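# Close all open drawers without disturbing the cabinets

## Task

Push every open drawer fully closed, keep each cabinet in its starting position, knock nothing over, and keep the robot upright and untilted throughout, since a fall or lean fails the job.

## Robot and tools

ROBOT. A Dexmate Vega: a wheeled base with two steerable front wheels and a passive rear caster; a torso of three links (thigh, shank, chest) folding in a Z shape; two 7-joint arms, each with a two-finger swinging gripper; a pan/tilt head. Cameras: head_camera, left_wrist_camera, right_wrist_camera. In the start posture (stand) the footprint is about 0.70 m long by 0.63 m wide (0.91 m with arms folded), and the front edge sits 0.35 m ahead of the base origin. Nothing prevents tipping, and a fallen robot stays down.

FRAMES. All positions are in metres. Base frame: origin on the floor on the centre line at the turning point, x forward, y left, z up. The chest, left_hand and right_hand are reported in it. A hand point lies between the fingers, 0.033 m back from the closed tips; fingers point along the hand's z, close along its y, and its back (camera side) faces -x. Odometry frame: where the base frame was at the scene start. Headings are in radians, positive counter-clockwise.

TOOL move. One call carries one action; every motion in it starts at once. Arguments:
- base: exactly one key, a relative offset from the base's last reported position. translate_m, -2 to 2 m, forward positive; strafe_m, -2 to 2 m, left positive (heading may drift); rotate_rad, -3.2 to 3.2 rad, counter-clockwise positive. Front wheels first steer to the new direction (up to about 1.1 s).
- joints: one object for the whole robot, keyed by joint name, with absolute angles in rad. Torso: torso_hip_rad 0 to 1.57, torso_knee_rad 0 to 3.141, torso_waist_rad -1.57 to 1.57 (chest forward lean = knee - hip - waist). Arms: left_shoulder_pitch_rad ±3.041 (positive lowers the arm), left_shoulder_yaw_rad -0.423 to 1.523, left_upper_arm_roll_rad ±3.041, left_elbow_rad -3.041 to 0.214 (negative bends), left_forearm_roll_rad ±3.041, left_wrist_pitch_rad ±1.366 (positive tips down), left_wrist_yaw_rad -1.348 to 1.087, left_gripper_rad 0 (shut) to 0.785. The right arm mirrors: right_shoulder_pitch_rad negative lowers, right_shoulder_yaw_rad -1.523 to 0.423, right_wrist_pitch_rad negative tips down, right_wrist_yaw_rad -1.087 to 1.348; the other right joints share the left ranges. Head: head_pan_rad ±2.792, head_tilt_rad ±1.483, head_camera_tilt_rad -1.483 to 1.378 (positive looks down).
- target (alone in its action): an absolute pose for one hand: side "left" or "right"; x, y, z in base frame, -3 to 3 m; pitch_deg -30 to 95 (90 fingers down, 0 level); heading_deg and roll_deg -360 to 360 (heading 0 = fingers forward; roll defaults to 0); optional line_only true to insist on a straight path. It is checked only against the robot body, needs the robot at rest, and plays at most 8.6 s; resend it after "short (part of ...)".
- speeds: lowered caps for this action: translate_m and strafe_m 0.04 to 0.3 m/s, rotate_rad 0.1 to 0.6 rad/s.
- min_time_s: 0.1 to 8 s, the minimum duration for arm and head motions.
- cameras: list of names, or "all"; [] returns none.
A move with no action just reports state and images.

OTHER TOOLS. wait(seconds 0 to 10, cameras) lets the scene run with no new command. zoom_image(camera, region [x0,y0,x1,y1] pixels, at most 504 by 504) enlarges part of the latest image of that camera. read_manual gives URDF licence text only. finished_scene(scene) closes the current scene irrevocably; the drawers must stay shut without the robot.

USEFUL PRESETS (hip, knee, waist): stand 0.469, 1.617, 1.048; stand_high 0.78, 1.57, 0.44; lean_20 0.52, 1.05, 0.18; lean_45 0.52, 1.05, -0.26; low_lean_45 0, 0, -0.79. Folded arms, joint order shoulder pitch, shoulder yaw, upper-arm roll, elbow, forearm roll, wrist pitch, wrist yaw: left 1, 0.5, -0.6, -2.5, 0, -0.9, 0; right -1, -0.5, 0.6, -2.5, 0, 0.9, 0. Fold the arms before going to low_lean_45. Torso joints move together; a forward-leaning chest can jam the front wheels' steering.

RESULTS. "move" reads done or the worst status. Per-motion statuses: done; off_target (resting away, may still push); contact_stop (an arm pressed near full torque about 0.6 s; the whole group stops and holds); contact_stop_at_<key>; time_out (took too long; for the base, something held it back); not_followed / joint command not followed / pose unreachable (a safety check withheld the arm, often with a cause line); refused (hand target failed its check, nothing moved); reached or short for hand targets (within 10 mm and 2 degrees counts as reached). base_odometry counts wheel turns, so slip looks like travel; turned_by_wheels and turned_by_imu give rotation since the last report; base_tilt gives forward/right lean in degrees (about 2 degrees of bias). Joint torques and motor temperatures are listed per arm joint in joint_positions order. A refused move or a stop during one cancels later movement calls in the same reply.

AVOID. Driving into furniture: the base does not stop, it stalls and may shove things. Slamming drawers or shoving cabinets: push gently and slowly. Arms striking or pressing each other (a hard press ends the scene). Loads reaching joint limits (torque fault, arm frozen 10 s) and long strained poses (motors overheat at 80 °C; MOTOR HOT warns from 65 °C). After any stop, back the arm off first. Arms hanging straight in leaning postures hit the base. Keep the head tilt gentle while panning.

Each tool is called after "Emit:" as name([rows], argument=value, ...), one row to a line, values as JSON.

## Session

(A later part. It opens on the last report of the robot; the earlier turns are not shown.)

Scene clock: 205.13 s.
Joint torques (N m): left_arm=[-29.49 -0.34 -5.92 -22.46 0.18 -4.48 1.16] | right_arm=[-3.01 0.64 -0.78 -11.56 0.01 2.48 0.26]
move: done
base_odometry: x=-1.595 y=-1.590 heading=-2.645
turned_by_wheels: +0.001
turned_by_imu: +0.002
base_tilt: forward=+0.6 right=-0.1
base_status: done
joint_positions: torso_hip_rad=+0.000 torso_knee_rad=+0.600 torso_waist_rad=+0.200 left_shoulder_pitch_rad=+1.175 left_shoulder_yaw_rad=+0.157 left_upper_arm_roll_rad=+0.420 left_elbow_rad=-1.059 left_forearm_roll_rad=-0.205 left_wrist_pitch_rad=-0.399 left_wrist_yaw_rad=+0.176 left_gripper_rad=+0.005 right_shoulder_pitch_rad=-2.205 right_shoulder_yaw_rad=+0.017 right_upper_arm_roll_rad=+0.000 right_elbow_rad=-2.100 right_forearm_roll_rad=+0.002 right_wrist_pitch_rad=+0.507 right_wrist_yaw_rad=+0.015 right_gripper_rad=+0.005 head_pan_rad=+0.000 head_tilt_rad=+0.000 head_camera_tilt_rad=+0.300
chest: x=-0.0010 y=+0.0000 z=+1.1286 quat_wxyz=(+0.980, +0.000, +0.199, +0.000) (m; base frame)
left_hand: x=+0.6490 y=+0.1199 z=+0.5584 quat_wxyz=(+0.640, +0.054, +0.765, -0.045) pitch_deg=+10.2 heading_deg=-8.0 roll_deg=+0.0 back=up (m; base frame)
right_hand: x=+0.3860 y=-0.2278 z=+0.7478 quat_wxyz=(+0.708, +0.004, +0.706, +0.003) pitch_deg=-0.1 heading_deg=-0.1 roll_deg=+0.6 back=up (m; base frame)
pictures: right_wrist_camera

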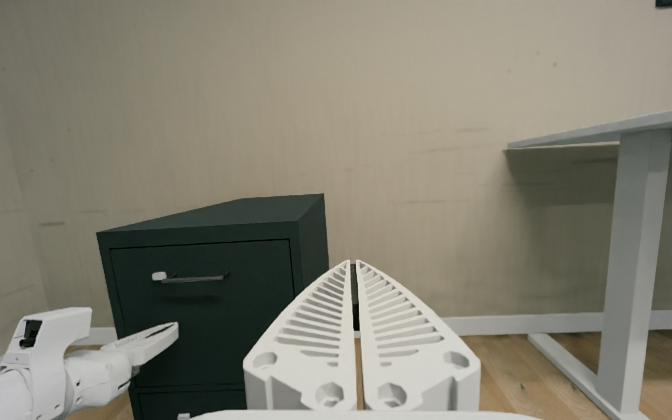

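Emit:
move(base={"translate_m":-0.8}, cameras=["head_camera","left_wrist_camera"])

Emit:
move(base={"rotate_rad":-2.2}, joints={"head_camera_tilt_rad":0.1}, cameras=["head_camera"])

Scene clock: 221.83 s.
Joint torques (N m): left_arm=[-8.45 -0.72 -3.58 -11.9 0.03 -3.16 0.26] | right_arm=[-2.14 0.86 -0.85 -11.52 -0.04 2.7 0.06]
move: done
base_odometry: x=-0.893 y=-1.206 heading=-2.644
turned_by_wheels: +0.001
turned_by_imu: +0.002
base_tilt: forward=+0.6 right=-0.1
base_status: done
joint_positions: torso_hip_rad=+0.000 torso_knee_rad=+0.600 torso_waist_rad=+0.200 left_shoulder_pitch_rad=+1.174 left_shoulder_yaw_rad=+0.156 left_upper_arm_roll_rad=+0.420 left_elbow_rad=-1.060 left_forearm_roll_rad=-0.205 left_wrist_pitch_rad=-0.400 left_wrist_yaw_rad=+0.176 left_gripper_rad=+0.005 right_shoulder_pitch_rad=-2.205 right_shoulder_yaw_rad=+0.017 right_upper_arm_roll_rad=+0.000 right_elbow_rad=-2.100 right_forearm_roll_rad=+0.002 right_wrist_pitch_rad=+0.507 right_wrist_yaw_rad=+0.015 right_gripper_rad=+0.005 head_pan_rad=+0.000 head_tilt_rad=+0.000 head_camera_tilt_rad=+0.300
chest: x=-0.0009 y=+0.0000 z=+1.1286 quat_wxyz=(+0.980, +0.000, +0.199, +0.000) (m; base frame)
left_hand: x=+0.6497 y=+0.1199 z=+0.5596 quat_wxyz=(+0.641, +0.054, +0.764, -0.045) pitch_deg=+10.0 heading_deg=-8.0 roll_deg=+0.0 back=up (m; base frame)
right_hand: x=+0.3861 y=-0.2278 z=+0.7478 quat_wxyz=(+0.708, +0.004, +0.706, +0.003) pitch_deg=-0.1 heading_deg=-0.1 roll_deg=+0.6 back=up (m; base frame)
pictures: head_camera, left_wrist_camera

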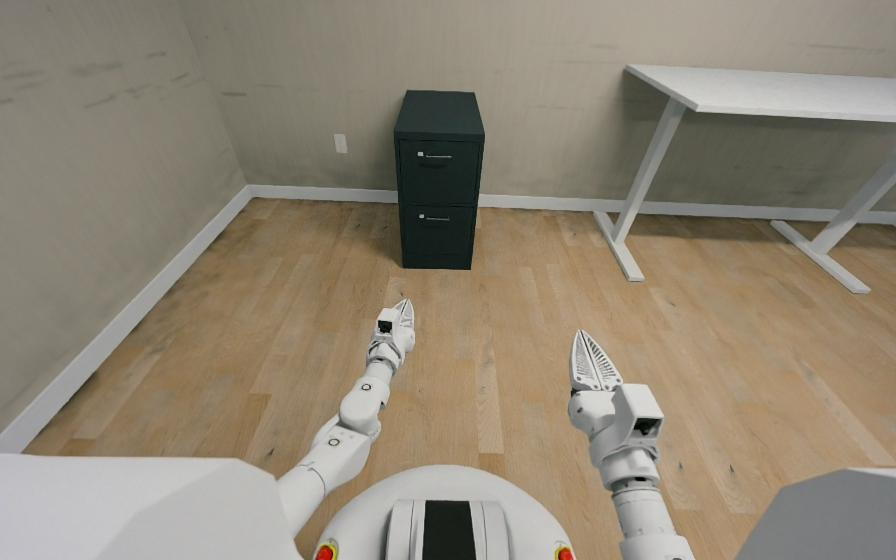

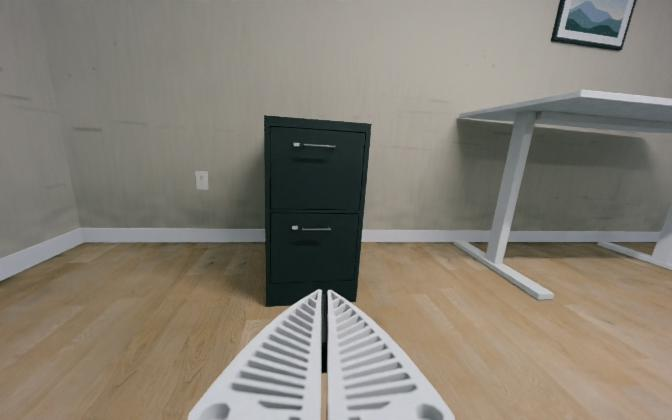

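Scene clock: 227.07 s.
Joint torques (N m): left_arm=[-13.08 -1.04 -5.6 -14.09 0.2 -2.84 0.39] | right_arm=[-2.73 0.36 -0.71 -12.35 -0.05 2.66 0.23]
move: done
base_odometry: x=-0.894 y=-1.207 heading=+1.436
turned_by_wheels: -2.203
turned_by_imu: -2.157
base_tilt: forward=+0.7 right=-0.1
base_status: done
joint_positions: torso_hip_rad=+0.000 torso_knee_rad=+0.600 torso_waist_rad=+0.200 left_shoulder_pitch_rad=+1.174 left_shoulder_yaw_rad=+0.156 left_upper_arm_roll_rad=+0.420 left_elbow_rad=-1.060 left_forearm_roll_rad=-0.205 left_wrist_pitch_rad=-0.400 left_wrist_yaw_rad=+0.176 left_gripper_rad=+0.005 right_shoulder_pitch_rad=-2.205 right_shoulder_yaw_rad=+0.017 right_upper_arm_roll_rad=+0.000 right_elbow_rad=-2.100 right_forearm_roll_rad=+0.002 right_wrist_pitch_rad=+0.507 right_wrist_yaw_rad=+0.015 right_gripper_rad=+0.005 head_pan_rad=+0.000 head_tilt_rad=+0.000 head_camera_tilt_rad=+0.100
joint_status: all done
chest: x=-0.0009 y=+0.0000 z=+1.1286 quat_wxyz=(+0.980, +0.000, +0.199, +0.000) (m; base frame)
left_hand: x=+0.6497 y=+0.1199 z=+0.5596 quat_wxyz=(+0.641, +0.054, +0.764, -0.045) pitch_deg=+10.0 heading_deg=-8.0 roll_deg=+0.0 back=up (m; base frame)
right_hand: x=+0.3861 y=-0.2278 z=+0.7478 quat_wxyz=(+0.708, +0.004, +0.706, +0.003) pitch_deg=-0.1 heading_deg=-0.1 roll_deg=+0.6 back=up (m; base frame)
pictures: head_camera

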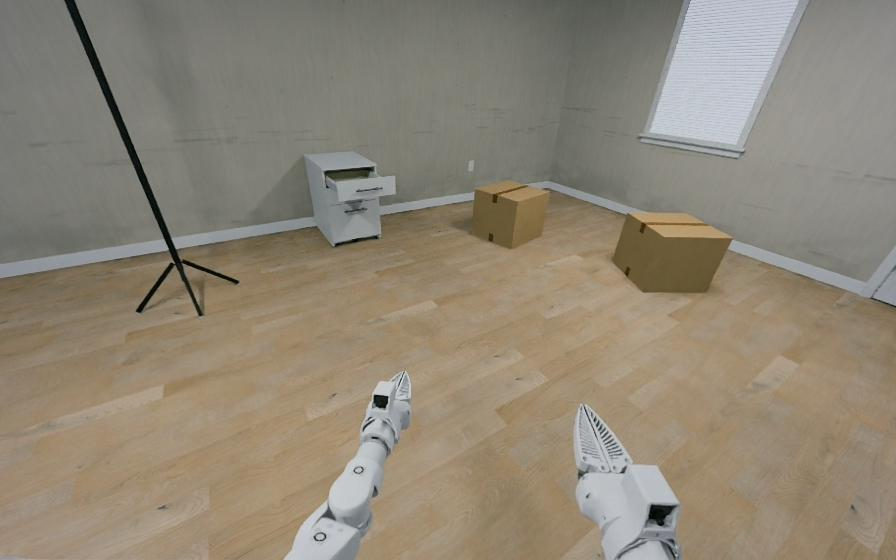

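Emit:
move(base={"translate_m":1.1}, cameras=[])

Emit:
move(base={"rotate_rad":0.48}, joints={"head_camera_tilt_rad":0.3})

Scene clock: 244.53 s.
Joint torques (N m): left_arm=[-13.63 -2.55 -5.57 -13.04 -0.25 -2.31 0.1] | right_arm=[-3.11 0.01 -0.69 -10.9 -0.12 2.35 0.15]
move: done
base_odometry: x=-0.749 y=-0.117 heading=+1.435
turned_by_wheels: -0.001
turned_by_imu: +0.001
base_tilt: forward=+0.6 right=-0.1
base_status: done
joint_positions: torso_hip_rad=+0.000 torso_knee_rad=+0.600 torso_waist_rad=+0.200 left_shoulder_pitch_rad=+1.174 left_shoulder_yaw_rad=+0.156 left_upper_arm_roll_rad=+0.420 left_elbow_rad=-1.060 left_forearm_roll_rad=-0.205 left_wrist_pitch_rad=-0.400 left_wrist_yaw_rad=+0.176 left_gripper_rad=+0.005 right_shoulder_pitch_rad=-2.205 right_shoulder_yaw_rad=+0.017 right_upper_arm_roll_rad=+0.000 right_elbow_rad=-2.100 right_forearm_roll_rad=+0.002 right_wrist_pitch_rad=+0.507 right_wrist_yaw_rad=+0.015 right_gripper_rad=+0.005 head_pan_rad=+0.000 head_tilt_rad=+0.000 head_camera_tilt_rad=+0.100
chest: x=-0.0008 y=+0.0000 z=+1.1286 quat_wxyz=(+0.980, +0.000, +0.199, +0.000) (m; base frame)
left_hand: x=+0.6498 y=+0.1199 z=+0.5596 quat_wxyz=(+0.641, +0.054, +0.764, -0.045) pitch_deg=+10.0 heading_deg=-8.0 roll_deg=+0.0 back=up (m; base frame)
right_hand: x=+0.3861 y=-0.2278 z=+0.7478 quat_wxyz=(+0.708, +0.004, +0.706, +0.003) pitch_deg=-0.1 heading_deg=-0.1 roll_deg=+0.6 back=up (m; base frame)
pictures: none

Scene clock: 246.90 s.
Joint torques (N m): left_arm=[-10.74 -1.54 -3.97 -11.57 0.48 -3.34 0.48] | right_arm=[-1.95 0.53 -0.54 -10.81 -0.09 2.66 0.08]
move: done
base_odometry: x=-0.749 y=-0.116 heading=+1.915
turned_by_wheels: +0.480
turned_by_imu: +0.470
base_tilt: forward=+0.6 right=+0.0
base_status: done
joint_positions: torso_hip_rad=+0.000 torso_knee_rad=+0.600 torso_waist_rad=+0.200 left_shoulder_pitch_rad=+1.174 left_shoulder_yaw_rad=+0.156 left_upper_arm_roll_rad=+0.420 left_elbow_rad=-1.060 left_forearm_roll_rad=-0.205 left_wrist_pitch_rad=-0.400 left_wrist_yaw_rad=+0.176 left_gripper_rad=+0.005 right_shoulder_pitch_rad=-2.205 right_shoulder_yaw_rad=+0.017 right_upper_arm_roll_rad=+0.000 right_elbow_rad=-2.100 right_forearm_roll_rad=+0.002 right_wrist_pitch_rad=+0.507 right_wrist_yaw_rad=+0.015 right_gripper_rad=+0.005 head_pan_rad=+0.000 head_tilt_rad=+0.000 head_camera_tilt_rad=+0.300
joint_status: all done
chest: x=-0.0008 y=+0.0000 z=+1.1286 quat_wxyz=(+0.980, +0.000, +0.199, +0.000) (m; base frame)
left_hand: x=+0.6498 y=+0.1199 z=+0.5596 quat_wxyz=(+0.641, +0.054, +0.764, -0.045) pitch_deg=+10.0 heading_deg=-8.0 roll_deg=+0.0 back=up (m; base frame)
right_hand: x=+0.3861 y=-0.2278 z=+0.7478 quat_wxyz=(+0.708, +0.004, +0.706, +0.003) pitch_deg=-0.1 heading_deg=-0.1 roll_deg=+0.6 back=up (m; base frame)
pictures: head_camera, left_wrist_camera, right_wrist_camera

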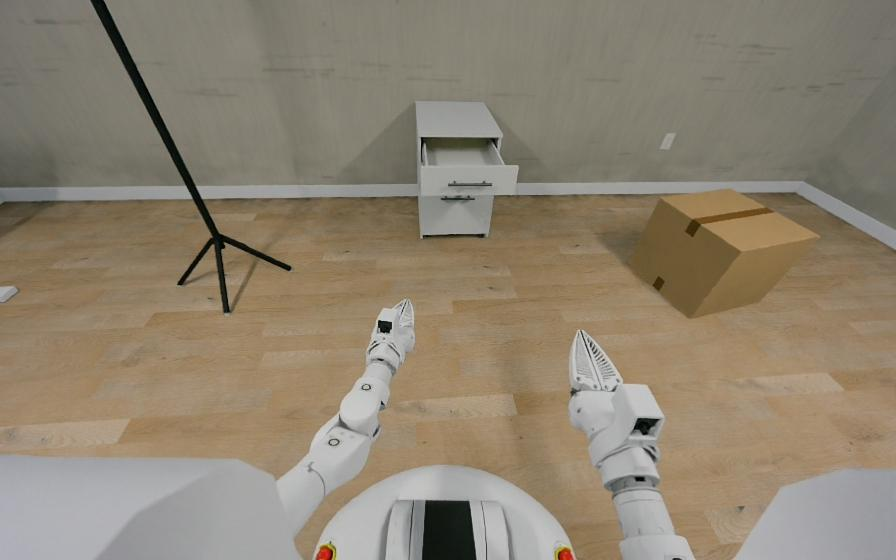

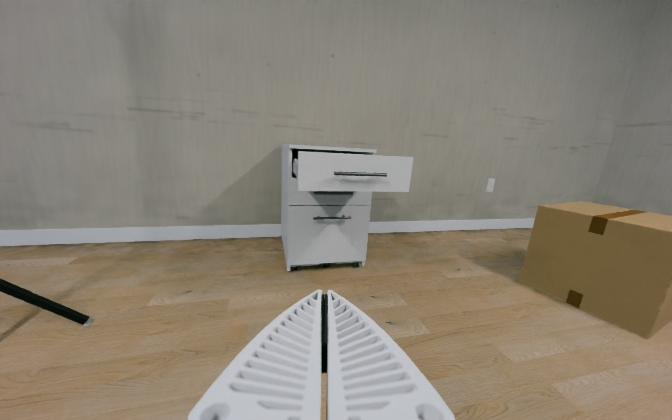

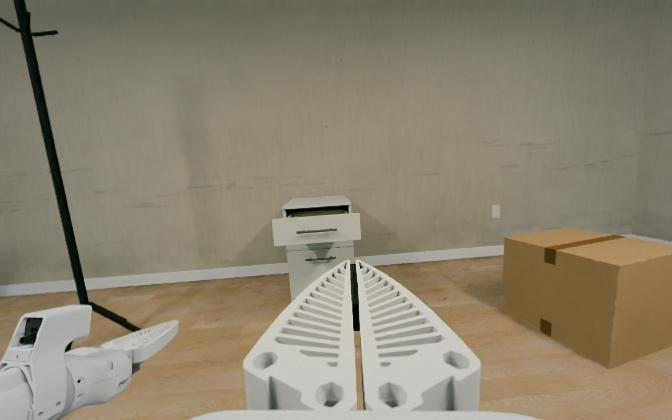

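Emit:
move(base={"rotate_rad":0.085}, cameras=[])

Emit:
move(base={"strafe_m":-0.26}, cameras=[])

Emit:
move(target={"side":"left","x":0.65,"y":0.12,"z":0.47,"pitch_deg":10,"heading_deg":-8}, cameras=[])

Emit:
move(base={"translate_m":0.4}, speeds={"translate_m":0.15})

Scene clock: 267.47 s.
Joint torques (N m): left_arm=[-9.61 -2.73 -4.01 -10.53 0.2 -4.03 0.35] | right_arm=[-2.5 0.22 -0.94 -11.61 -0.03 1.79 0.23]
move: done
base_odometry: x=-0.749 y=-0.116 heading=+2.000
turned_by_wheels: +0.085
turned_by_imu: +0.084
base_tilt: forward=+0.6 right=+0.0
base_status: done
joint_positions: torso_hip_rad=+0.000 torso_knee_rad=+0.600 torso_waist_rad=+0.200 left_shoulder_pitch_rad=+1.174 left_shoulder_yaw_rad=+0.156 left_upper_arm_roll_rad=+0.420 left_elbow_rad=-1.060 left_forearm_roll_rad=-0.205 left_wrist_pitch_rad=-0.400 left_wrist_yaw_rad=+0.176 left_gripper_rad=+0.005 right_shoulder_pitch_rad=-2.205 right_shoulder_yaw_rad=+0.017 right_upper_arm_roll_rad=+0.000 right_elbow_rad=-2.100 right_forearm_roll_rad=+0.002 right_wrist_pitch_rad=+0.507 right_wrist_yaw_rad=+0.015 right_gripper_rad=+0.005 head_pan_rad=+0.000 head_tilt_rad=+0.000 head_camera_tilt_rad=+0.300
chest: x=-0.0008 y=+0.0000 z=+1.1286 quat_wxyz=(+0.980, +0.000, +0.199, +0.000) (m; base frame)
left_hand: x=+0.6498 y=+0.1199 z=+0.5596 quat_wxyz=(+0.641, +0.054, +0.764, -0.045) pitch_deg=+10.0 heading_deg=-8.0 roll_deg=+0.0 back=up (m; base frame)
right_hand: x=+0.3861 y=-0.2278 z=+0.7478 quat_wxyz=(+0.708, +0.004, +0.706, +0.003) pitch_deg=-0.1 heading_deg=-0.1 roll_deg=+0.6 back=up (m; base frame)
pictures: none

Scene clock: 270.20 s.
Joint torques (N m): left_arm=[-10.96 -1.3 -2.28 -12.91 -0.49 -1.68 -0.09] | right_arm=[-1.78 0.65 -0.77 -10.98 -0.07 2.9 0.15]
move: done
base_odometry: x=-0.513 y=-0.008 heading=+1.996
turned_by_wheels: -0.004
turned_by_imu: -0.001
base_tilt: forward=+0.7 right=-0.1
base_status: done
joint_positions: torso_hip_rad=+0.000 torso_knee_rad=+0.600 torso_waist_rad=+0.200 left_shoulder_pitch_rad=+1.174 left_shoulder_yaw_rad=+0.156 left_upper_arm_roll_rad=+0.420 left_elbow_rad=-1.060 left_forearm_roll_rad=-0.205 left_wrist_pitch_rad=-0.400 left_wrist_yaw_rad=+0.176 left_gripper_rad=+0.005 right_shoulder_pitch_rad=-2.205 right_shoulder_yaw_rad=+0.017 right_upper_arm_roll_rad=+0.000 right_elbow_rad=-2.100 right_forearm_roll_rad=+0.002 right_wrist_pitch_rad=+0.507 right_wrist_yaw_rad=+0.015 right_gripper_rad=+0.005 head_pan_rad=+0.000 head_tilt_rad=+0.000 head_camera_tilt_rad=+0.300
chest: x=-0.0008 y=+0.0000 z=+1.1286 quat_wxyz=(+0.980, +0.000, +0.199, +0.000) (m; base frame)
left_hand: x=+0.6498 y=+0.1199 z=+0.5596 quat_wxyz=(+0.641, +0.054, +0.764, -0.045) pitch_deg=+10.0 heading_deg=-8.0 roll_deg=+0.0 back=up (m; base frame)
right_hand: x=+0.3861 y=-0.2278 z=+0.7478 quat_wxyz=(+0.708, +0.004, +0.706, +0.003) pitch_deg=-0.1 heading_deg=-0.1 roll_deg=+0.6 back=up (m; base frame)
pictures: none

Scene clock: 270.50 s.
Joint torques (N m): left_arm=[-12.46 -1.38 -4.67 -12.3 0.19 -1.88 0.4] | right_arm=[-2.53 0.1 -0.51 -11.44 0.03 2.02 0.26]
move: refused
base_odometry: x=-0.513 y=-0.008 heading=+1.996
turned_by_wheels: +0.000
turned_by_imu: +0.000
base_tilt: forward=+0.6 right=+0.0
joint_positions: torso_hip_rad=+0.000 torso_knee_rad=+0.600 torso_waist_rad=+0.200 left_shoulder_pitch_rad=+1.174 left_shoulder_yaw_rad=+0.156 left_upper_arm_roll_rad=+0.420 left_elbow_rad=-1.060 left_forearm_roll_rad=-0.205 left_wrist_pitch_rad=-0.400 left_wrist_yaw_rad=+0.176 left_gripper_rad=+0.005 right_shoulder_pitch_rad=-2.205 right_shoulder_yaw_rad=+0.017 right_upper_arm_roll_rad=+0.000 right_elbow_rad=-2.100 right_forearm_roll_rad=+0.002 right_wrist_pitch_rad=+0.507 right_wrist_yaw_rad=+0.015 right_gripper_rad=+0.005 head_pan_rad=+0.000 head_tilt_rad=+0.000 head_camera_tilt_rad=+0.300
chest: x=-0.0008 y=+0.0000 z=+1.1286 quat_wxyz=(+0.980, +0.000, +0.199, +0.000) (m; base frame)
left_hand: x=+0.6498 y=+0.1199 z=+0.5596 quat_wxyz=(+0.641, +0.054, +0.764, -0.045) pitch_deg=+10.0 heading_deg=-8.0 roll_deg=+0.0 back=up (m; base frame)
left_hand_status: refused: no posture of the arm gets there (out of reach): the closest leaves the hand 4.1 cm and 1 deg from the pose. Nothing moved.
right_hand: x=+0.3861 y=-0.2278 z=+0.7478 quat_wxyz=(+0.708, +0.004, +0.706, +0.003) pitch_deg=-0.1 heading_deg=-0.1 roll_deg=+0.6 back=up (m; base frame)
pictures: none

not run: a stop came earlier in this reply.

Lean more (waist −0.1).

Emit:
move(joints={"torso_waist_rad":-0.1}, cameras=[])

Emit:
move(target={"side":"left","x":0.68,"y":0.12,"z":0.47,"pitch_deg":10,"heading_deg":-8}, cameras=[])

Emit:
move(base={"translate_m":0.4}, speeds={"translate_m":0.15})

Scene clock: 277.40 s.
Joint torques (N m): left_arm=[-3.29 -2.8 -2.95 -10.21 0.09 -2.36 -0.09] | right_arm=[-5.32 0.28 -0.59 -10.18 -0.11 2.34 0.11]
move: done
base_odometry: x=-0.513 y=-0.008 heading=+1.996
turned_by_wheels: +0.000
turned_by_imu: +0.001
base_tilt: forward=+0.6 right=+0.0
joint_positions: torso_hip_rad=+0.000 torso_knee_rad=+0.600 torso_waist_rad=-0.100 left_shoulder_pitch_rad=+1.174 left_shoulder_yaw_rad=+0.156 left_upper_arm_roll_rad=+0.420 left_elbow_rad=-1.060 left_forearm_roll_rad=-0.205 left_wrist_pitch_rad=-0.400 left_wrist_yaw_rad=+0.176 left_gripper_rad=+0.005 right_shoulder_pitch_rad=-2.205 right_shoulder_yaw_rad=+0.017 right_upper_arm_roll_rad=+0.000 right_elbow_rad=-2.100 right_forearm_roll_rad=+0.002 right_wrist_pitch_rad=+0.507 right_wrist_yaw_rad=+0.015 right_gripper_rad=+0.005 head_pan_rad=+0.000 head_tilt_rad=+0.000 head_camera_tilt_rad=+0.300
joint_status: all done
chest: x=+0.1218 y=+0.0000 z=+1.0741 quat_wxyz=(+0.939, +0.000, +0.343, +0.000) (m; base frame)
left_hand: x=+0.5753 y=+0.1199 z=+0.3383 quat_wxyz=(+0.520, +0.046, +0.852, -0.052) pitch_deg=+27.0 heading_deg=-8.9 roll_deg=-2.6 back=up (m; base frame)
right_hand: x=+0.3790 y=-0.2278 z=+0.5960 quat_wxyz=(+0.594, +0.005, +0.804, +0.003) pitch_deg=+17.1 heading_deg=-0.1 roll_deg=+0.6 back=up (m; base frame)
pictures: none

Scene clock: 279.60 s.
Joint torques (N m): left_arm=[-9.96 -4.34 -3.61 -7.9 0.09 -3.9 0.33] | right_arm=[-4.53 0.93 -0.68 -9.72 -0.06 2.81 0.16]
move: done
base_odometry: x=-0.513 y=-0.008 heading=+1.996
turned_by_wheels: +0.000
turned_by_imu: +0.000
base_tilt: forward=+0.6 right=+0.0
joint_positions: torso_hip_rad=+0.000 torso_knee_rad=+0.600 torso_waist_rad=-0.100 left_shoulder_pitch_rad=+1.064 left_shoulder_yaw_rad=+0.158 left_upper_arm_roll_rad=+0.410 left_elbow_rad=-1.073 left_forearm_roll_rad=-0.140 left_wrist_pitch_rad=-0.555 left_wrist_yaw_rad=+0.203 left_gripper_rad=+0.005 right_shoulder_pitch_rad=-2.205 right_shoulder_yaw_rad=+0.017 right_upper_arm_roll_rad=+0.000 right_elbow_rad=-2.100 right_forearm_roll_rad=+0.002 right_wrist_pitch_rad=+0.507 right_wrist_yaw_rad=+0.015 right_gripper_rad=+0.005 head_pan_rad=+0.000 head_tilt_rad=+0.000 head_camera_tilt_rad=+0.300
chest: x=+0.1218 y=+0.0000 z=+1.0741 quat_wxyz=(+0.939, +0.000, +0.343, +0.000) (m; base frame)
left_hand: x=+0.6767 y=+0.1200 z=+0.4649 quat_wxyz=(+0.637, +0.053, +0.768, -0.045) pitch_deg=+10.6 heading_deg=-8.0 roll_deg=-0.1 back=up (m; base frame)
left_hand_status: reached (straight line, planned for 0.8 s): 6 mm and 0.6 deg off.
right_hand: x=+0.3790 y=-0.2278 z=+0.5960 quat_wxyz=(+0.594, +0.005, +0.804, +0.003) pitch_deg=+17.1 heading_deg=-0.1 roll_deg=+0.6 back=up (m; base frame)
pictures: none

Scene clock: 283.87 s.
Joint torques (N m): left_arm=[-7.4 -1.36 -0.99 -10.4 -0.02 -2.85 -0.1] | right_arm=[-5.8 0.38 -0.6 -10.52 -0.07 2.21 0.14]
move: done
base_odometry: x=-0.679 y=+0.356 heading=+1.997
turned_by_wheels: +0.000
turned_by_imu: +0.001
base_tilt: forward=+0.6 right=-0.1
base_status: done
joint_positions: torso_hip_rad=+0.000 torso_knee_rad=+0.600 torso_waist_rad=-0.100 left_shoulder_pitch_rad=+1.059 left_shoulder_yaw_rad=+0.158 left_upper_arm_roll_rad=+0.410 left_elbow_rad=-1.073 left_forearm_roll_rad=-0.138 left_wrist_pitch_rad=-0.561 left_wrist_yaw_rad=+0.204 left_gripper_rad=+0.005 right_shoulder_pitch_rad=-2.205 right_shoulder_yaw_rad=+0.017 right_upper_arm_roll_rad=+0.000 right_elbow_rad=-2.100 right_forearm_roll_rad=+0.002 right_wrist_pitch_rad=+0.507 right_wrist_yaw_rad=+0.015 right_gripper_rad=+0.005 head_pan_rad=+0.000 head_tilt_rad=+0.000 head_camera_tilt_rad=+0.300
chest: x=+0.1218 y=+0.0000 z=+1.0741 quat_wxyz=(+0.939, +0.000, +0.343, +0.000) (m; base frame)
left_hand: x=+0.6798 y=+0.1199 z=+0.4696 quat_wxyz=(+0.641, +0.054, +0.764, -0.045) pitch_deg=+10.0 heading_deg=-8.0 roll_deg=+0.0 back=up (m; base frame)
right_hand: x=+0.3790 y=-0.2278 z=+0.5959 quat_wxyz=(+0.594, +0.005, +0.804, +0.003) pitch_deg=+17.1 heading_deg=-0.1 roll_deg=+0.6 back=up (m; base frame)
pictures: head_camera, left_wrist_camera, right_wrist_camera

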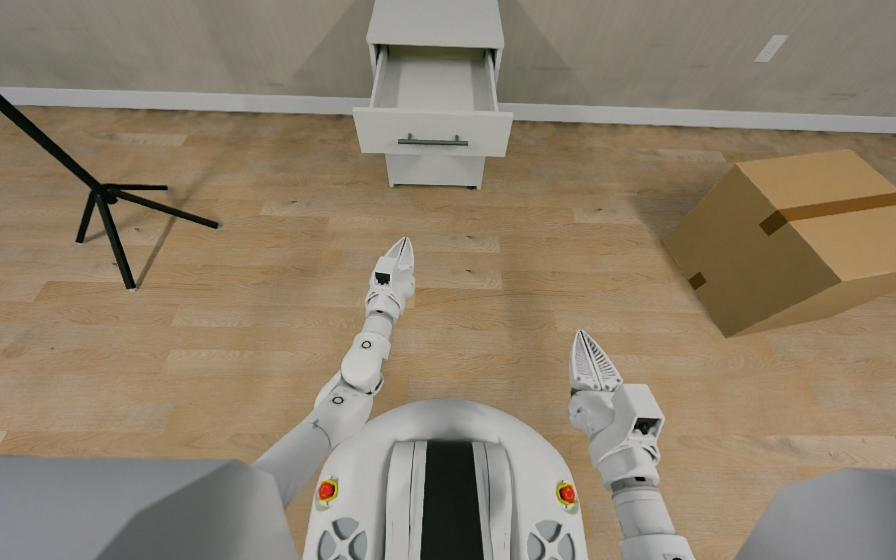

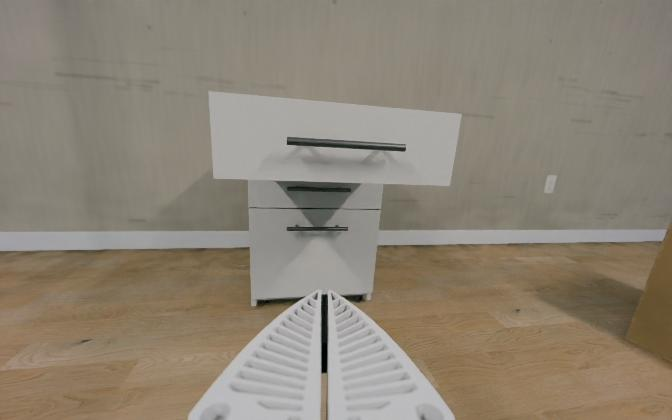

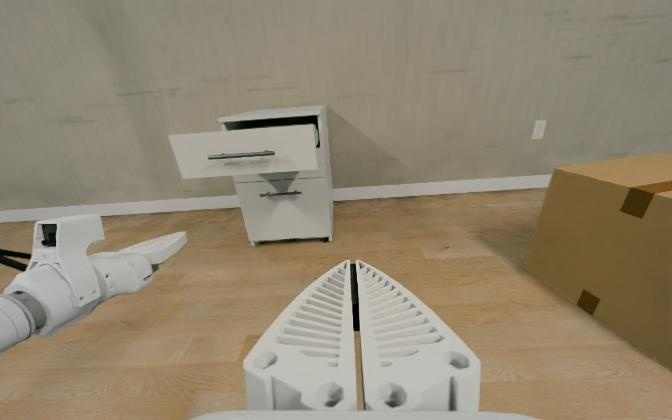

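Emit:
move(target={"side":"left","x":0.66,"y":0.12,"z":0.555,"pitch_deg":10,"heading_deg":-8}, cameras=[])

Emit:
move(base={"translate_m":0.2}, speeds={"translate_m":0.08})

Scene clock: 296.40 s.
Joint torques (N m): left_arm=[0.21 2.25 -3.59 -13.06 -0.01 -2.07 0.4] | right_arm=[-5.42 0.22 -0.69 -9.55 -0.07 2.06 0.02]
move: done
base_odometry: x=-0.679 y=+0.356 heading=+1.997
turned_by_wheels: +0.000
turned_by_imu: +0.001
base_tilt: forward=+0.7 right=-0.1
joint_positions: torso_hip_rad=+0.000 torso_knee_rad=+0.600 torso_waist_rad=-0.100 left_shoulder_pitch_rad=+1.290 left_shoulder_yaw_rad=+0.274 left_upper_arm_roll_rad=+0.369 left_elbow_rad=-1.669 left_forearm_roll_rad=-0.139 left_wrist_pitch_rad=-0.221 left_wrist_yaw_rad=+0.260 left_gripper_rad=+0.005 right_shoulder_pitch_rad=-2.205 right_shoulder_yaw_rad=+0.017 right_upper_arm_roll_rad=+0.000 right_elbow_rad=-2.100 right_forearm_roll_rad=+0.002 right_wrist_pitch_rad=+0.507 right_wrist_yaw_rad=+0.015 right_gripper_rad=+0.005 head_pan_rad=+0.000 head_tilt_rad=+0.000 head_camera_tilt_rad=+0.300
chest: x=+0.1218 y=+0.0000 z=+1.0741 quat_wxyz=(+0.939, +0.000, +0.343, +0.000) (m; base frame)
left_hand: x=+0.6602 y=+0.1199 z=+0.5538 quat_wxyz=(+0.641, +0.053, +0.764, -0.045) pitch_deg=+10.0 heading_deg=-8.0 roll_deg=+0.0 back=up (m; base frame)
left_hand_status: reached (straight line, planned for 2.2 s): 1 mm and 0.0 deg off.
right_hand: x=+0.3790 y=-0.2278 z=+0.5959 quat_wxyz=(+0.594, +0.005, +0.804, +0.003) pitch_deg=+17.1 heading_deg=-0.1 roll_deg=+0.6 back=up (m; base frame)
pictures: none

Scene clock: 299.77 s.
Joint torques (N m): left_arm=[-0.42 -0.39 -4.15 -15.2 -0.37 -2.12 0.46] | right_arm=[-5.58 0.25 -0.65 -9.38 -0.02 2.49 0.19]
move: done
base_odometry: x=-0.763 y=+0.538 heading=+1.997
turned_by_wheels: +0.000
turned_by_imu: +0.001
base_tilt: forward=+0.7 right=-0.1
base_status: done
joint_positions: torso_hip_rad=+0.000 torso_knee_rad=+0.600 torso_waist_rad=-0.100 left_shoulder_pitch_rad=+1.292 left_shoulder_yaw_rad=+0.276 left_upper_arm_roll_rad=+0.369 left_elbow_rad=-1.675 left_forearm_roll_rad=-0.140 left_wrist_pitch_rad=-0.218 left_wrist_yaw_rad=+0.261 left_gripper_rad=+0.005 right_shoulder_pitch_rad=-2.205 right_shoulder_yaw_rad=+0.017 right_upper_arm_roll_rad=+0.000 right_elbow_rad=-2.100 right_forearm_roll_rad=+0.002 right_wrist_pitch_rad=+0.507 right_wrist_yaw_rad=+0.015 right_gripper_rad=+0.005 head_pan_rad=+0.000 head_tilt_rad=+0.000 head_camera_tilt_rad=+0.300
chest: x=+0.1218 y=+0.0000 z=+1.0741 quat_wxyz=(+0.939, +0.000, +0.343, +0.000) (m; base frame)
left_hand: x=+0.6599 y=+0.1199 z=+0.5548 quat_wxyz=(+0.641, +0.054, +0.764, -0.045) pitch_deg=+10.0 heading_deg=-8.0 roll_deg=+0.0 back=up (m; base frame)
right_hand: x=+0.3790 y=-0.2278 z=+0.5959 quat_wxyz=(+0.594, +0.005, +0.804, +0.003) pitch_deg=+17.1 heading_deg=-0.1 roll_deg=+0.6 back=up (m; base frame)
pictures: head_camera, left_wrist_camera, right_wrist_camera

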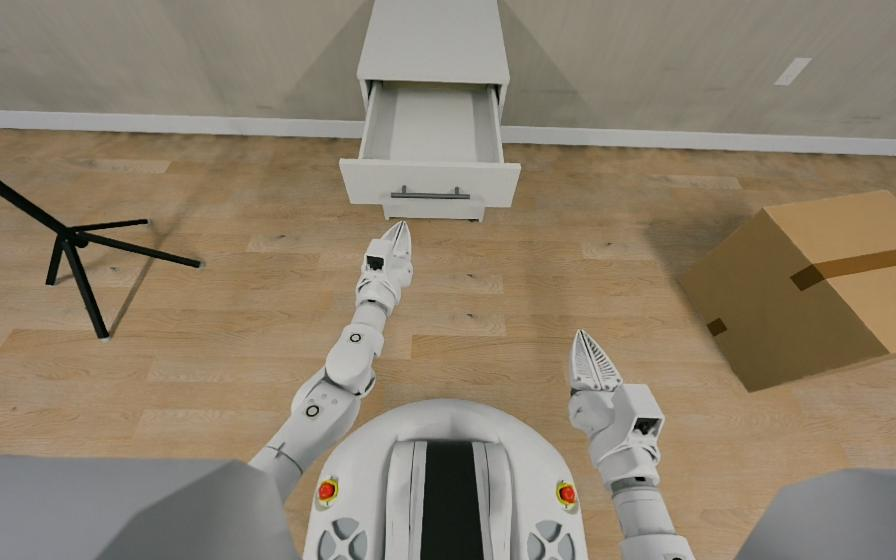

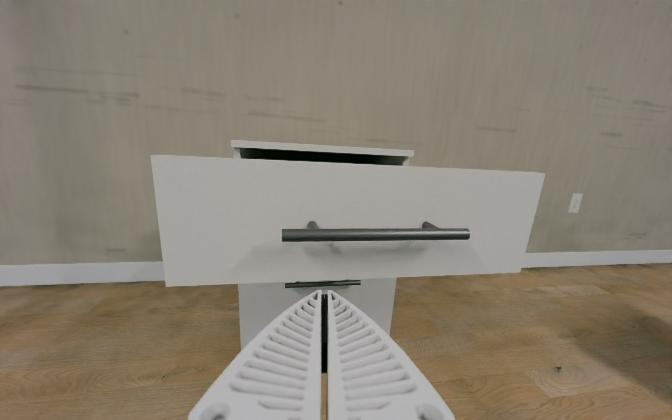

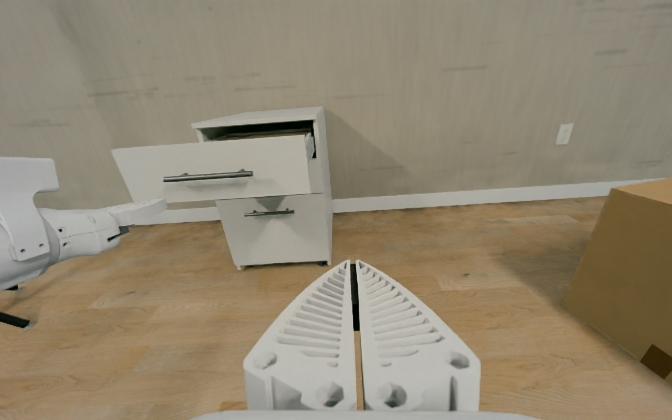

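Emit:
move(base={"translate_m":0.25}, speeds={"translate_m":0.06})

Scene clock: 308.17 s.
Joint torques (N m): left_arm=[-4.93 -0.45 -0.75 -15.14 0.5 -2.62 -0.19] | right_arm=[-5.33 0.73 -0.69 -9.24 -0.01 3.03 0.2]
move: done
base_odometry: x=-0.867 y=+0.765 heading=+1.998
turned_by_wheels: +0.000
turned_by_imu: +0.002
base_tilt: forward=+0.7 right=-0.1
base_status: done
joint_positions: torso_hip_rad=+0.000 torso_knee_rad=+0.600 torso_waist_rad=-0.100 left_shoulder_pitch_rad=+1.292 left_shoulder_yaw_rad=+0.276 left_upper_arm_roll_rad=+0.369 left_elbow_rad=-1.675 left_forearm_roll_rad=-0.140 left_wrist_pitch_rad=-0.218 left_wrist_yaw_rad=+0.261 left_gripper_rad=+0.005 right_shoulder_pitch_rad=-2.205 right_shoulder_yaw_rad=+0.017 right_upper_arm_roll_rad=+0.000 right_elbow_rad=-2.100 right_forearm_roll_rad=+0.002 right_wrist_pitch_rad=+0.507 right_wrist_yaw_rad=+0.015 right_gripper_rad=+0.005 head_pan_rad=+0.000 head_tilt_rad=+0.000 head_camera_tilt_rad=+0.300
chest: x=+0.1218 y=+0.0000 z=+1.0741 quat_wxyz=(+0.939, +0.000, +0.343, +0.000) (m; base frame)
left_hand: x=+0.6599 y=+0.1199 z=+0.5547 quat_wxyz=(+0.641, +0.053, +0.764, -0.045) pitch_deg=+10.0 heading_deg=-8.0 roll_deg=+0.0 back=up (m; base frame)
right_hand: x=+0.3790 y=-0.2278 z=+0.5959 quat_wxyz=(+0.594, +0.005, +0.804, +0.003) pitch_deg=+17.1 heading_deg=-0.1 roll_deg=+0.6 back=up (m; base frame)
pictures: head_camera, left_wrist_camera, right_wrist_camera

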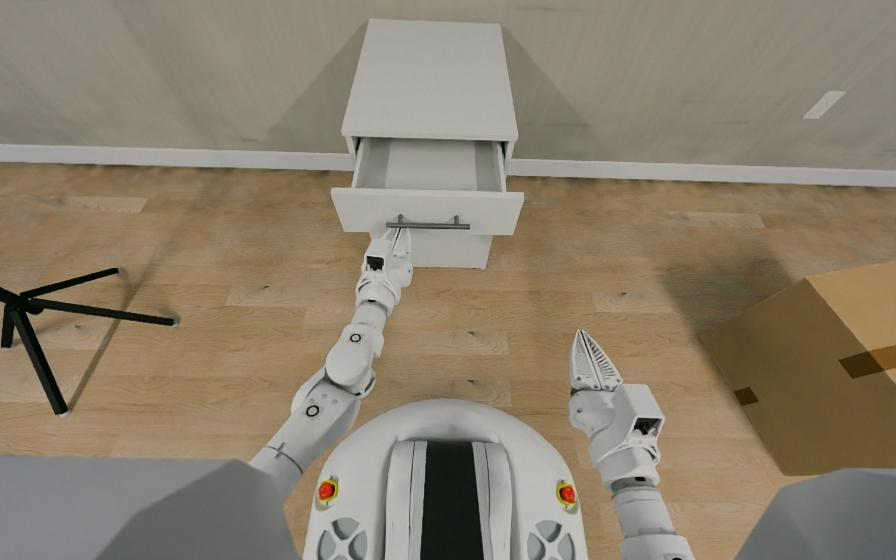

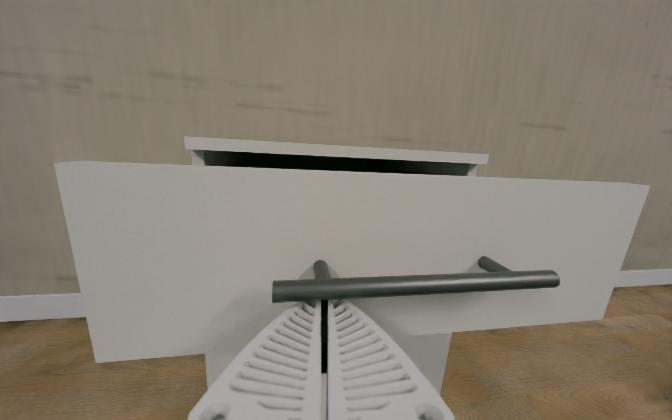

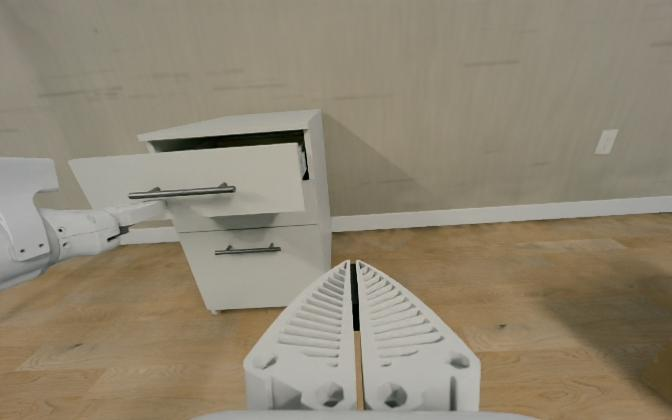

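Emit:
move(base={"translate_m":0.11}, speeds={"translate_m":0.06})

Scene clock: 315.77 s.
Joint torques (N m): left_arm=[-2.6 0.71 -2.32 -14.28 0.08 -2.85 -0.1] | right_arm=[-4.95 0.19 -0.55 -9.01 -0.02 2.51 0.22]
move: done
base_odometry: x=-0.913 y=+0.865 heading=+1.998
turned_by_wheels: +0.000
turned_by_imu: +0.001
base_tilt: forward=+0.7 right=-0.1
base_status: done
joint_positions: torso_hip_rad=+0.000 torso_knee_rad=+0.600 torso_waist_rad=-0.100 left_shoulder_pitch_rad=+1.292 left_shoulder_yaw_rad=+0.276 left_upper_arm_roll_rad=+0.369 left_elbow_rad=-1.675 left_forearm_roll_rad=-0.140 left_wrist_pitch_rad=-0.218 left_wrist_yaw_rad=+0.261 left_gripper_rad=+0.005 right_shoulder_pitch_rad=-2.205 right_shoulder_yaw_rad=+0.017 right_upper_arm_roll_rad=+0.000 right_elbow_rad=-2.100 right_forearm_roll_rad=+0.002 right_wrist_pitch_rad=+0.507 right_wrist_yaw_rad=+0.015 right_gripper_rad=+0.005 head_pan_rad=+0.000 head_tilt_rad=+0.000 head_camera_tilt_rad=+0.300
chest: x=+0.1218 y=+0.0000 z=+1.0741 quat_wxyz=(+0.939, +0.000, +0.343, +0.000) (m; base frame)
left_hand: x=+0.6599 y=+0.1199 z=+0.5547 quat_wxyz=(+0.641, +0.053, +0.764, -0.045) pitch_deg=+10.0 heading_deg=-8.0 roll_deg=+0.0 back=up (m; base frame)
right_hand: x=+0.3790 y=-0.2278 z=+0.5959 quat_wxyz=(+0.594, +0.005, +0.804, +0.003) pitch_deg=+17.1 heading_deg=-0.1 roll_deg=+0.6 back=up (m; base frame)
pictures: head_camera, left_wrist_camera, right_wrist_camera

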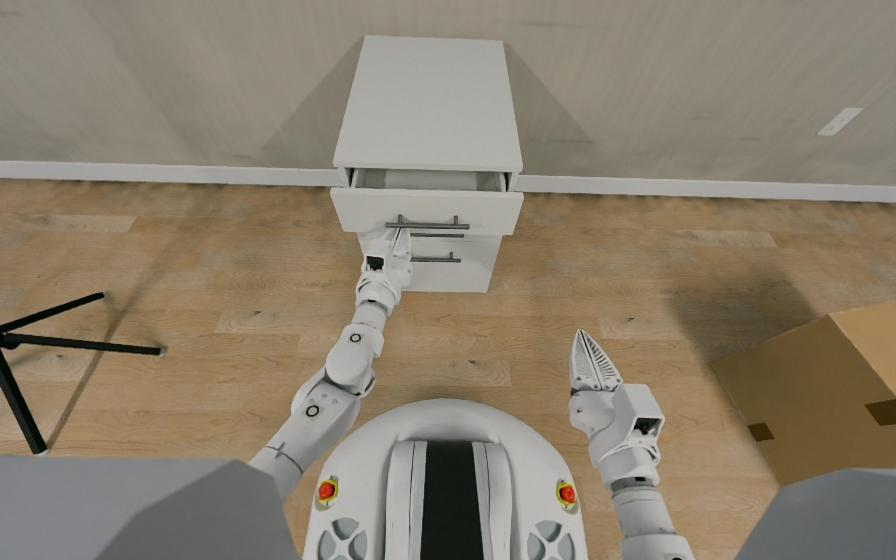

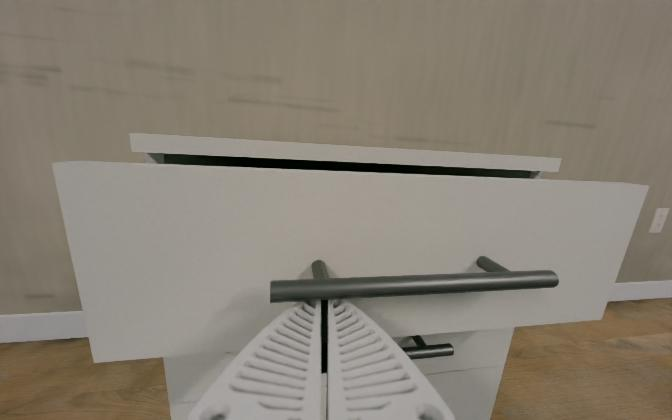

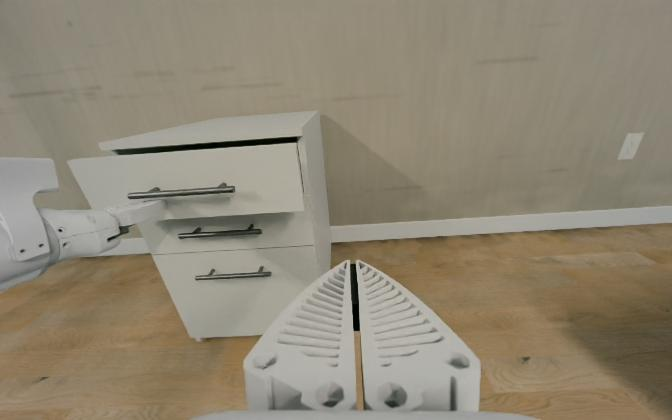

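Emit:
move(base={"translate_m":0.055}, speeds={"translate_m":0.05}, cameras=["head_camera","right_wrist_camera"])

Scene clock: 321.83 s.
Joint torques (N m): left_arm=[-6.82 0.92 -0.47 -14.97 0.48 -3.04 0.03] | right_arm=[-5.36 0.79 -0.7 -9.4 -0.09 2.16 0.17]
move: done
base_odometry: x=-0.935 y=+0.915 heading=+1.998
turned_by_wheels: +0.000
turned_by_imu: +0.001
base_tilt: forward=+0.7 right=-0.1
base_status: done
joint_positions: torso_hip_rad=+0.000 torso_knee_rad=+0.600 torso_waist_rad=-0.100 left_shoulder_pitch_rad=+1.292 left_shoulder_yaw_rad=+0.276 left_upper_arm_roll_rad=+0.369 left_elbow_rad=-1.675 left_forearm_roll_rad=-0.140 left_wrist_pitch_rad=-0.218 left_wrist_yaw_rad=+0.261 left_gripper_rad=+0.005 right_shoulder_pitch_rad=-2.205 right_shoulder_yaw_rad=+0.017 right_upper_arm_roll_rad=+0.000 right_elbow_rad=-2.100 right_forearm_roll_rad=+0.002 right_wrist_pitch_rad=+0.507 right_wrist_yaw_rad=+0.015 right_gripper_rad=+0.005 head_pan_rad=+0.000 head_tilt_rad=+0.000 head_camera_tilt_rad=+0.300
chest: x=+0.1218 y=+0.0000 z=+1.0741 quat_wxyz=(+0.939, +0.000, +0.343, +0.000) (m; base frame)
left_hand: x=+0.6598 y=+0.1199 z=+0.5547 quat_wxyz=(+0.641, +0.053, +0.764, -0.045) pitch_deg=+10.0 heading_deg=-8.0 roll_deg=+0.0 back=up (m; base frame)
right_hand: x=+0.3790 y=-0.2278 z=+0.5959 quat_wxyz=(+0.594, +0.005, +0.804, +0.003) pitch_deg=+17.1 heading_deg=-0.1 roll_deg=+0.6 back=up (m; base frame)
pictures: head_camera, right_wrist_camera

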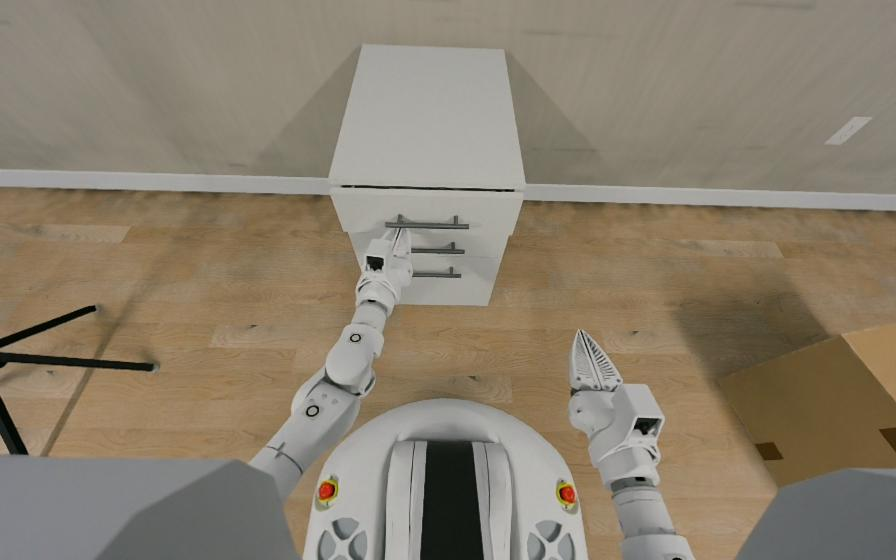

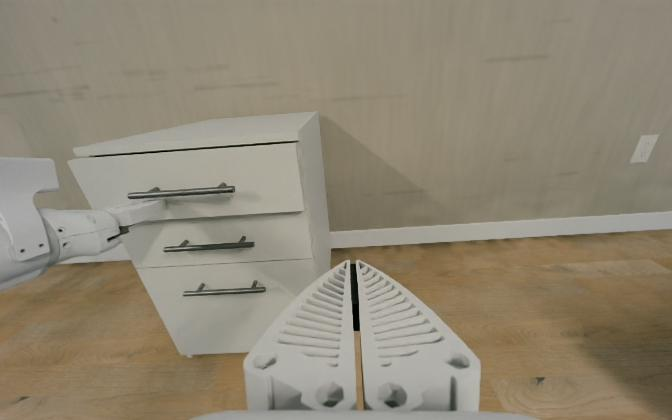

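Emit:
move(base={"translate_m":0.018}, speeds={"translate_m":0.04}, cameras=["right_wrist_camera"])

Emit:
move(base={"translate_m":0.01}, speeds={"translate_m":0.04}, cameras=["head_camera","right_wrist_camera"])

Scene clock: 327.00 s.
Joint torques (N m): left_arm=[-5.49 0.88 -2.03 -15.1 0.22 -1.88 0.08] | right_arm=[-5.69 -0.25 -0.88 -10.14 -0.09 2.52 0.19]
move: done
base_odometry: x=-0.943 y=+0.931 heading=+1.999
turned_by_wheels: +0.000
turned_by_imu: +0.001
base_tilt: forward=+0.6 right=-0.1
base_status: done
joint_positions: torso_hip_rad=+0.000 torso_knee_rad=+0.600 torso_waist_rad=-0.100 left_shoulder_pitch_rad=+1.292 left_shoulder_yaw_rad=+0.276 left_upper_arm_roll_rad=+0.369 left_elbow_rad=-1.675 left_forearm_roll_rad=-0.140 left_wrist_pitch_rad=-0.218 left_wrist_yaw_rad=+0.261 left_gripper_rad=+0.005 right_shoulder_pitch_rad=-2.205 right_shoulder_yaw_rad=+0.017 right_upper_arm_roll_rad=+0.000 right_elbow_rad=-2.100 right_forearm_roll_rad=+0.002 right_wrist_pitch_rad=+0.507 right_wrist_yaw_rad=+0.015 right_gripper_rad=+0.005 head_pan_rad=+0.000 head_tilt_rad=+0.000 head_camera_tilt_rad=+0.300
chest: x=+0.1218 y=+0.0000 z=+1.0741 quat_wxyz=(+0.939, +0.000, +0.343, +0.000) (m; base frame)
left_hand: x=+0.6598 y=+0.1199 z=+0.5546 quat_wxyz=(+0.641, +0.053, +0.764, -0.045) pitch_deg=+10.0 heading_deg=-8.0 roll_deg=+0.0 back=up (m; base frame)
right_hand: x=+0.3790 y=-0.2278 z=+0.5959 quat_wxyz=(+0.594, +0.005, +0.804, +0.003) pitch_deg=+17.1 heading_deg=-0.1 roll_deg=+0.6 back=up (m; base frame)
pictures: right_wrist_camera

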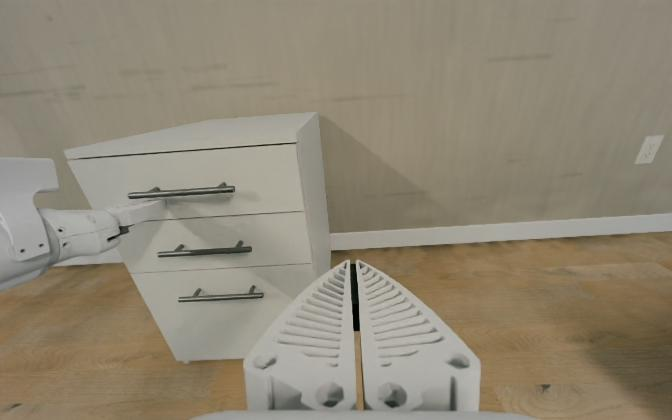

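Scene clock: 327.90 s.
Joint torques (N m): left_arm=[-8.42 -2.53 -5.29 -14.98 -0.45 -3.24 0.42] | right_arm=[-5.3 0.7 -0.63 -9.21 -0.02 2.19 0.17]
move: done
base_odometry: x=-0.947 y=+0.940 heading=+1.999
turned_by_wheels: +0.000
turned_by_imu: +0.001
base_tilt: forward=+0.7 right=-0.1
base_status: done
joint_positions: torso_hip_rad=+0.000 torso_knee_rad=+0.600 torso_waist_rad=-0.100 left_shoulder_pitch_rad=+1.292 left_shoulder_yaw_rad=+0.276 left_upper_arm_roll_rad=+0.369 left_elbow_rad=-1.675 left_forearm_roll_rad=-0.140 left_wrist_pitch_rad=-0.218 left_wrist_yaw_rad=+0.261 left_gripper_rad=+0.005 right_shoulder_pitch_rad=-2.205 right_shoulder_yaw_rad=+0.017 right_upper_arm_roll_rad=+0.000 right_elbow_rad=-2.100 right_forearm_roll_rad=+0.002 right_wrist_pitch_rad=+0.507 right_wrist_yaw_rad=+0.015 right_gripper_rad=+0.005 head_pan_rad=+0.000 head_tilt_rad=+0.000 head_camera_tilt_rad=+0.300
chest: x=+0.1218 y=+0.0000 z=+1.0741 quat_wxyz=(+0.939, +0.000, +0.343, +0.000) (m; base frame)
left_hand: x=+0.6597 y=+0.1199 z=+0.5544 quat_wxyz=(+0.641, +0.054, +0.765, -0.045) pitch_deg=+10.1 heading_deg=-8.0 roll_deg=+0.0 back=up (m; base frame)
right_hand: x=+0.3790 y=-0.2278 z=+0.5959 quat_wxyz=(+0.594, +0.005, +0.804, +0.003) pitch_deg=+17.1 heading_deg=-0.1 roll_deg=+0.6 back=up (m; base frame)
pictures: head_camera, right_wrist_camera

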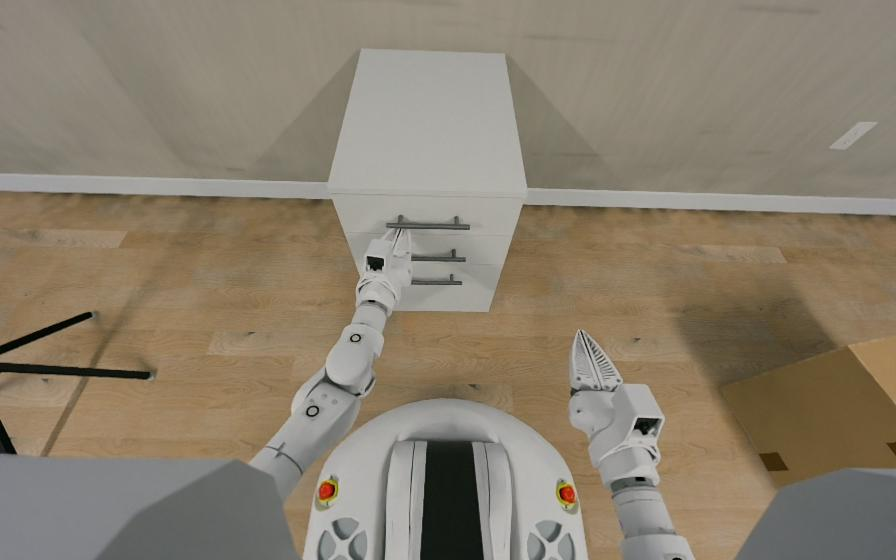

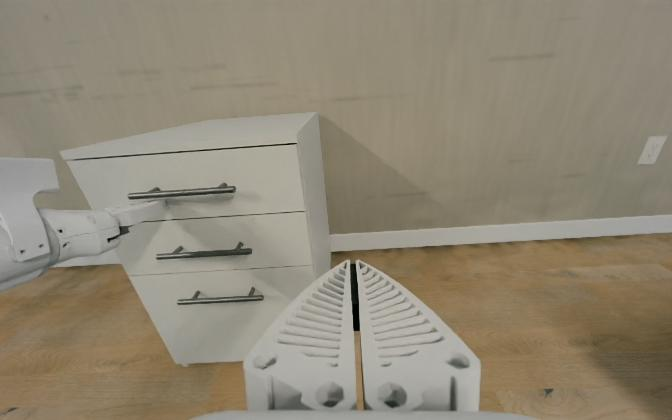

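Emit:
move(base={"translate_m":0.007}, speeds={"translate_m":0.04}, cameras=["right_wrist_camera"])

Emit:
zoom_image(camera="right_wrist_camera", region=[50, 100, 350, 370])

Scene clock: 333.43 s.
Joint torques (N m): left_arm=[-8.99 -0.93 -3.47 -12.51 -0.16 -3.52 0.24] | right_arm=[-5.34 -0.22 -0.56 -10.06 -0.09 2.01 0.17]
move: done
base_odometry: x=-0.950 y=+0.947 heading=+2.000
turned_by_wheels: +0.000
turned_by_imu: +0.001
base_tilt: forward=+0.6 right=-0.1
base_status: done
joint_positions: torso_hip_rad=+0.000 torso_knee_rad=+0.600 torso_waist_rad=-0.100 left_shoulder_pitch_rad=+1.292 left_shoulder_yaw_rad=+0.276 left_upper_arm_roll_rad=+0.369 left_elbow_rad=-1.675 left_forearm_roll_rad=-0.140 left_wrist_pitch_rad=-0.218 left_wrist_yaw_rad=+0.261 left_gripper_rad=+0.005 right_shoulder_pitch_rad=-2.205 right_shoulder_yaw_rad=+0.017 right_upper_arm_roll_rad=+0.000 right_elbow_rad=-2.100 right_forearm_roll_rad=+0.002 right_wrist_pitch_rad=+0.507 right_wrist_yaw_rad=+0.015 right_gripper_rad=+0.005 head_pan_rad=+0.000 head_tilt_rad=+0.000 head_camera_tilt_rad=+0.300
chest: x=+0.1218 y=+0.0000 z=+1.0741 quat_wxyz=(+0.939, +0.000, +0.343, +0.000) (m; base frame)
left_hand: x=+0.6597 y=+0.1199 z=+0.5546 quat_wxyz=(+0.641, +0.054, +0.764, -0.045) pitch_deg=+10.0 heading_deg=-8.0 roll_deg=+0.0 back=up (m; base frame)
right_hand: x=+0.3789 y=-0.2278 z=+0.5960 quat_wxyz=(+0.594, +0.005, +0.804, +0.003) pitch_deg=+17.1 heading_deg=-0.1 roll_deg=+0.6 back=up (m; base frame)
pictures: right_wrist_camera

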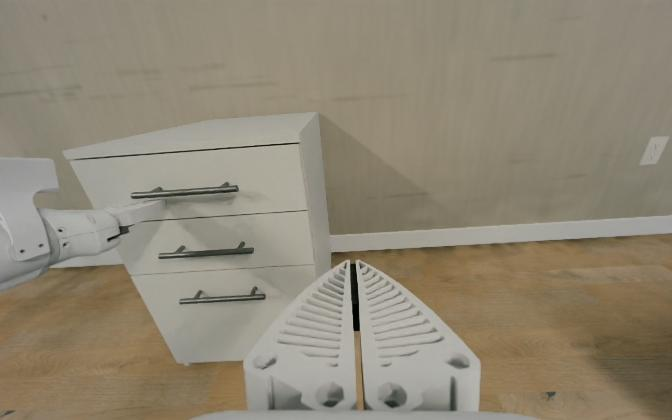

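Scaled by 1.680 from the camera's 672x420 image, which has a finer 960x600 frame.

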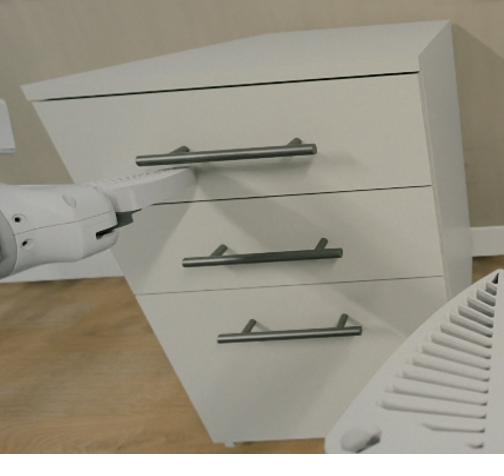

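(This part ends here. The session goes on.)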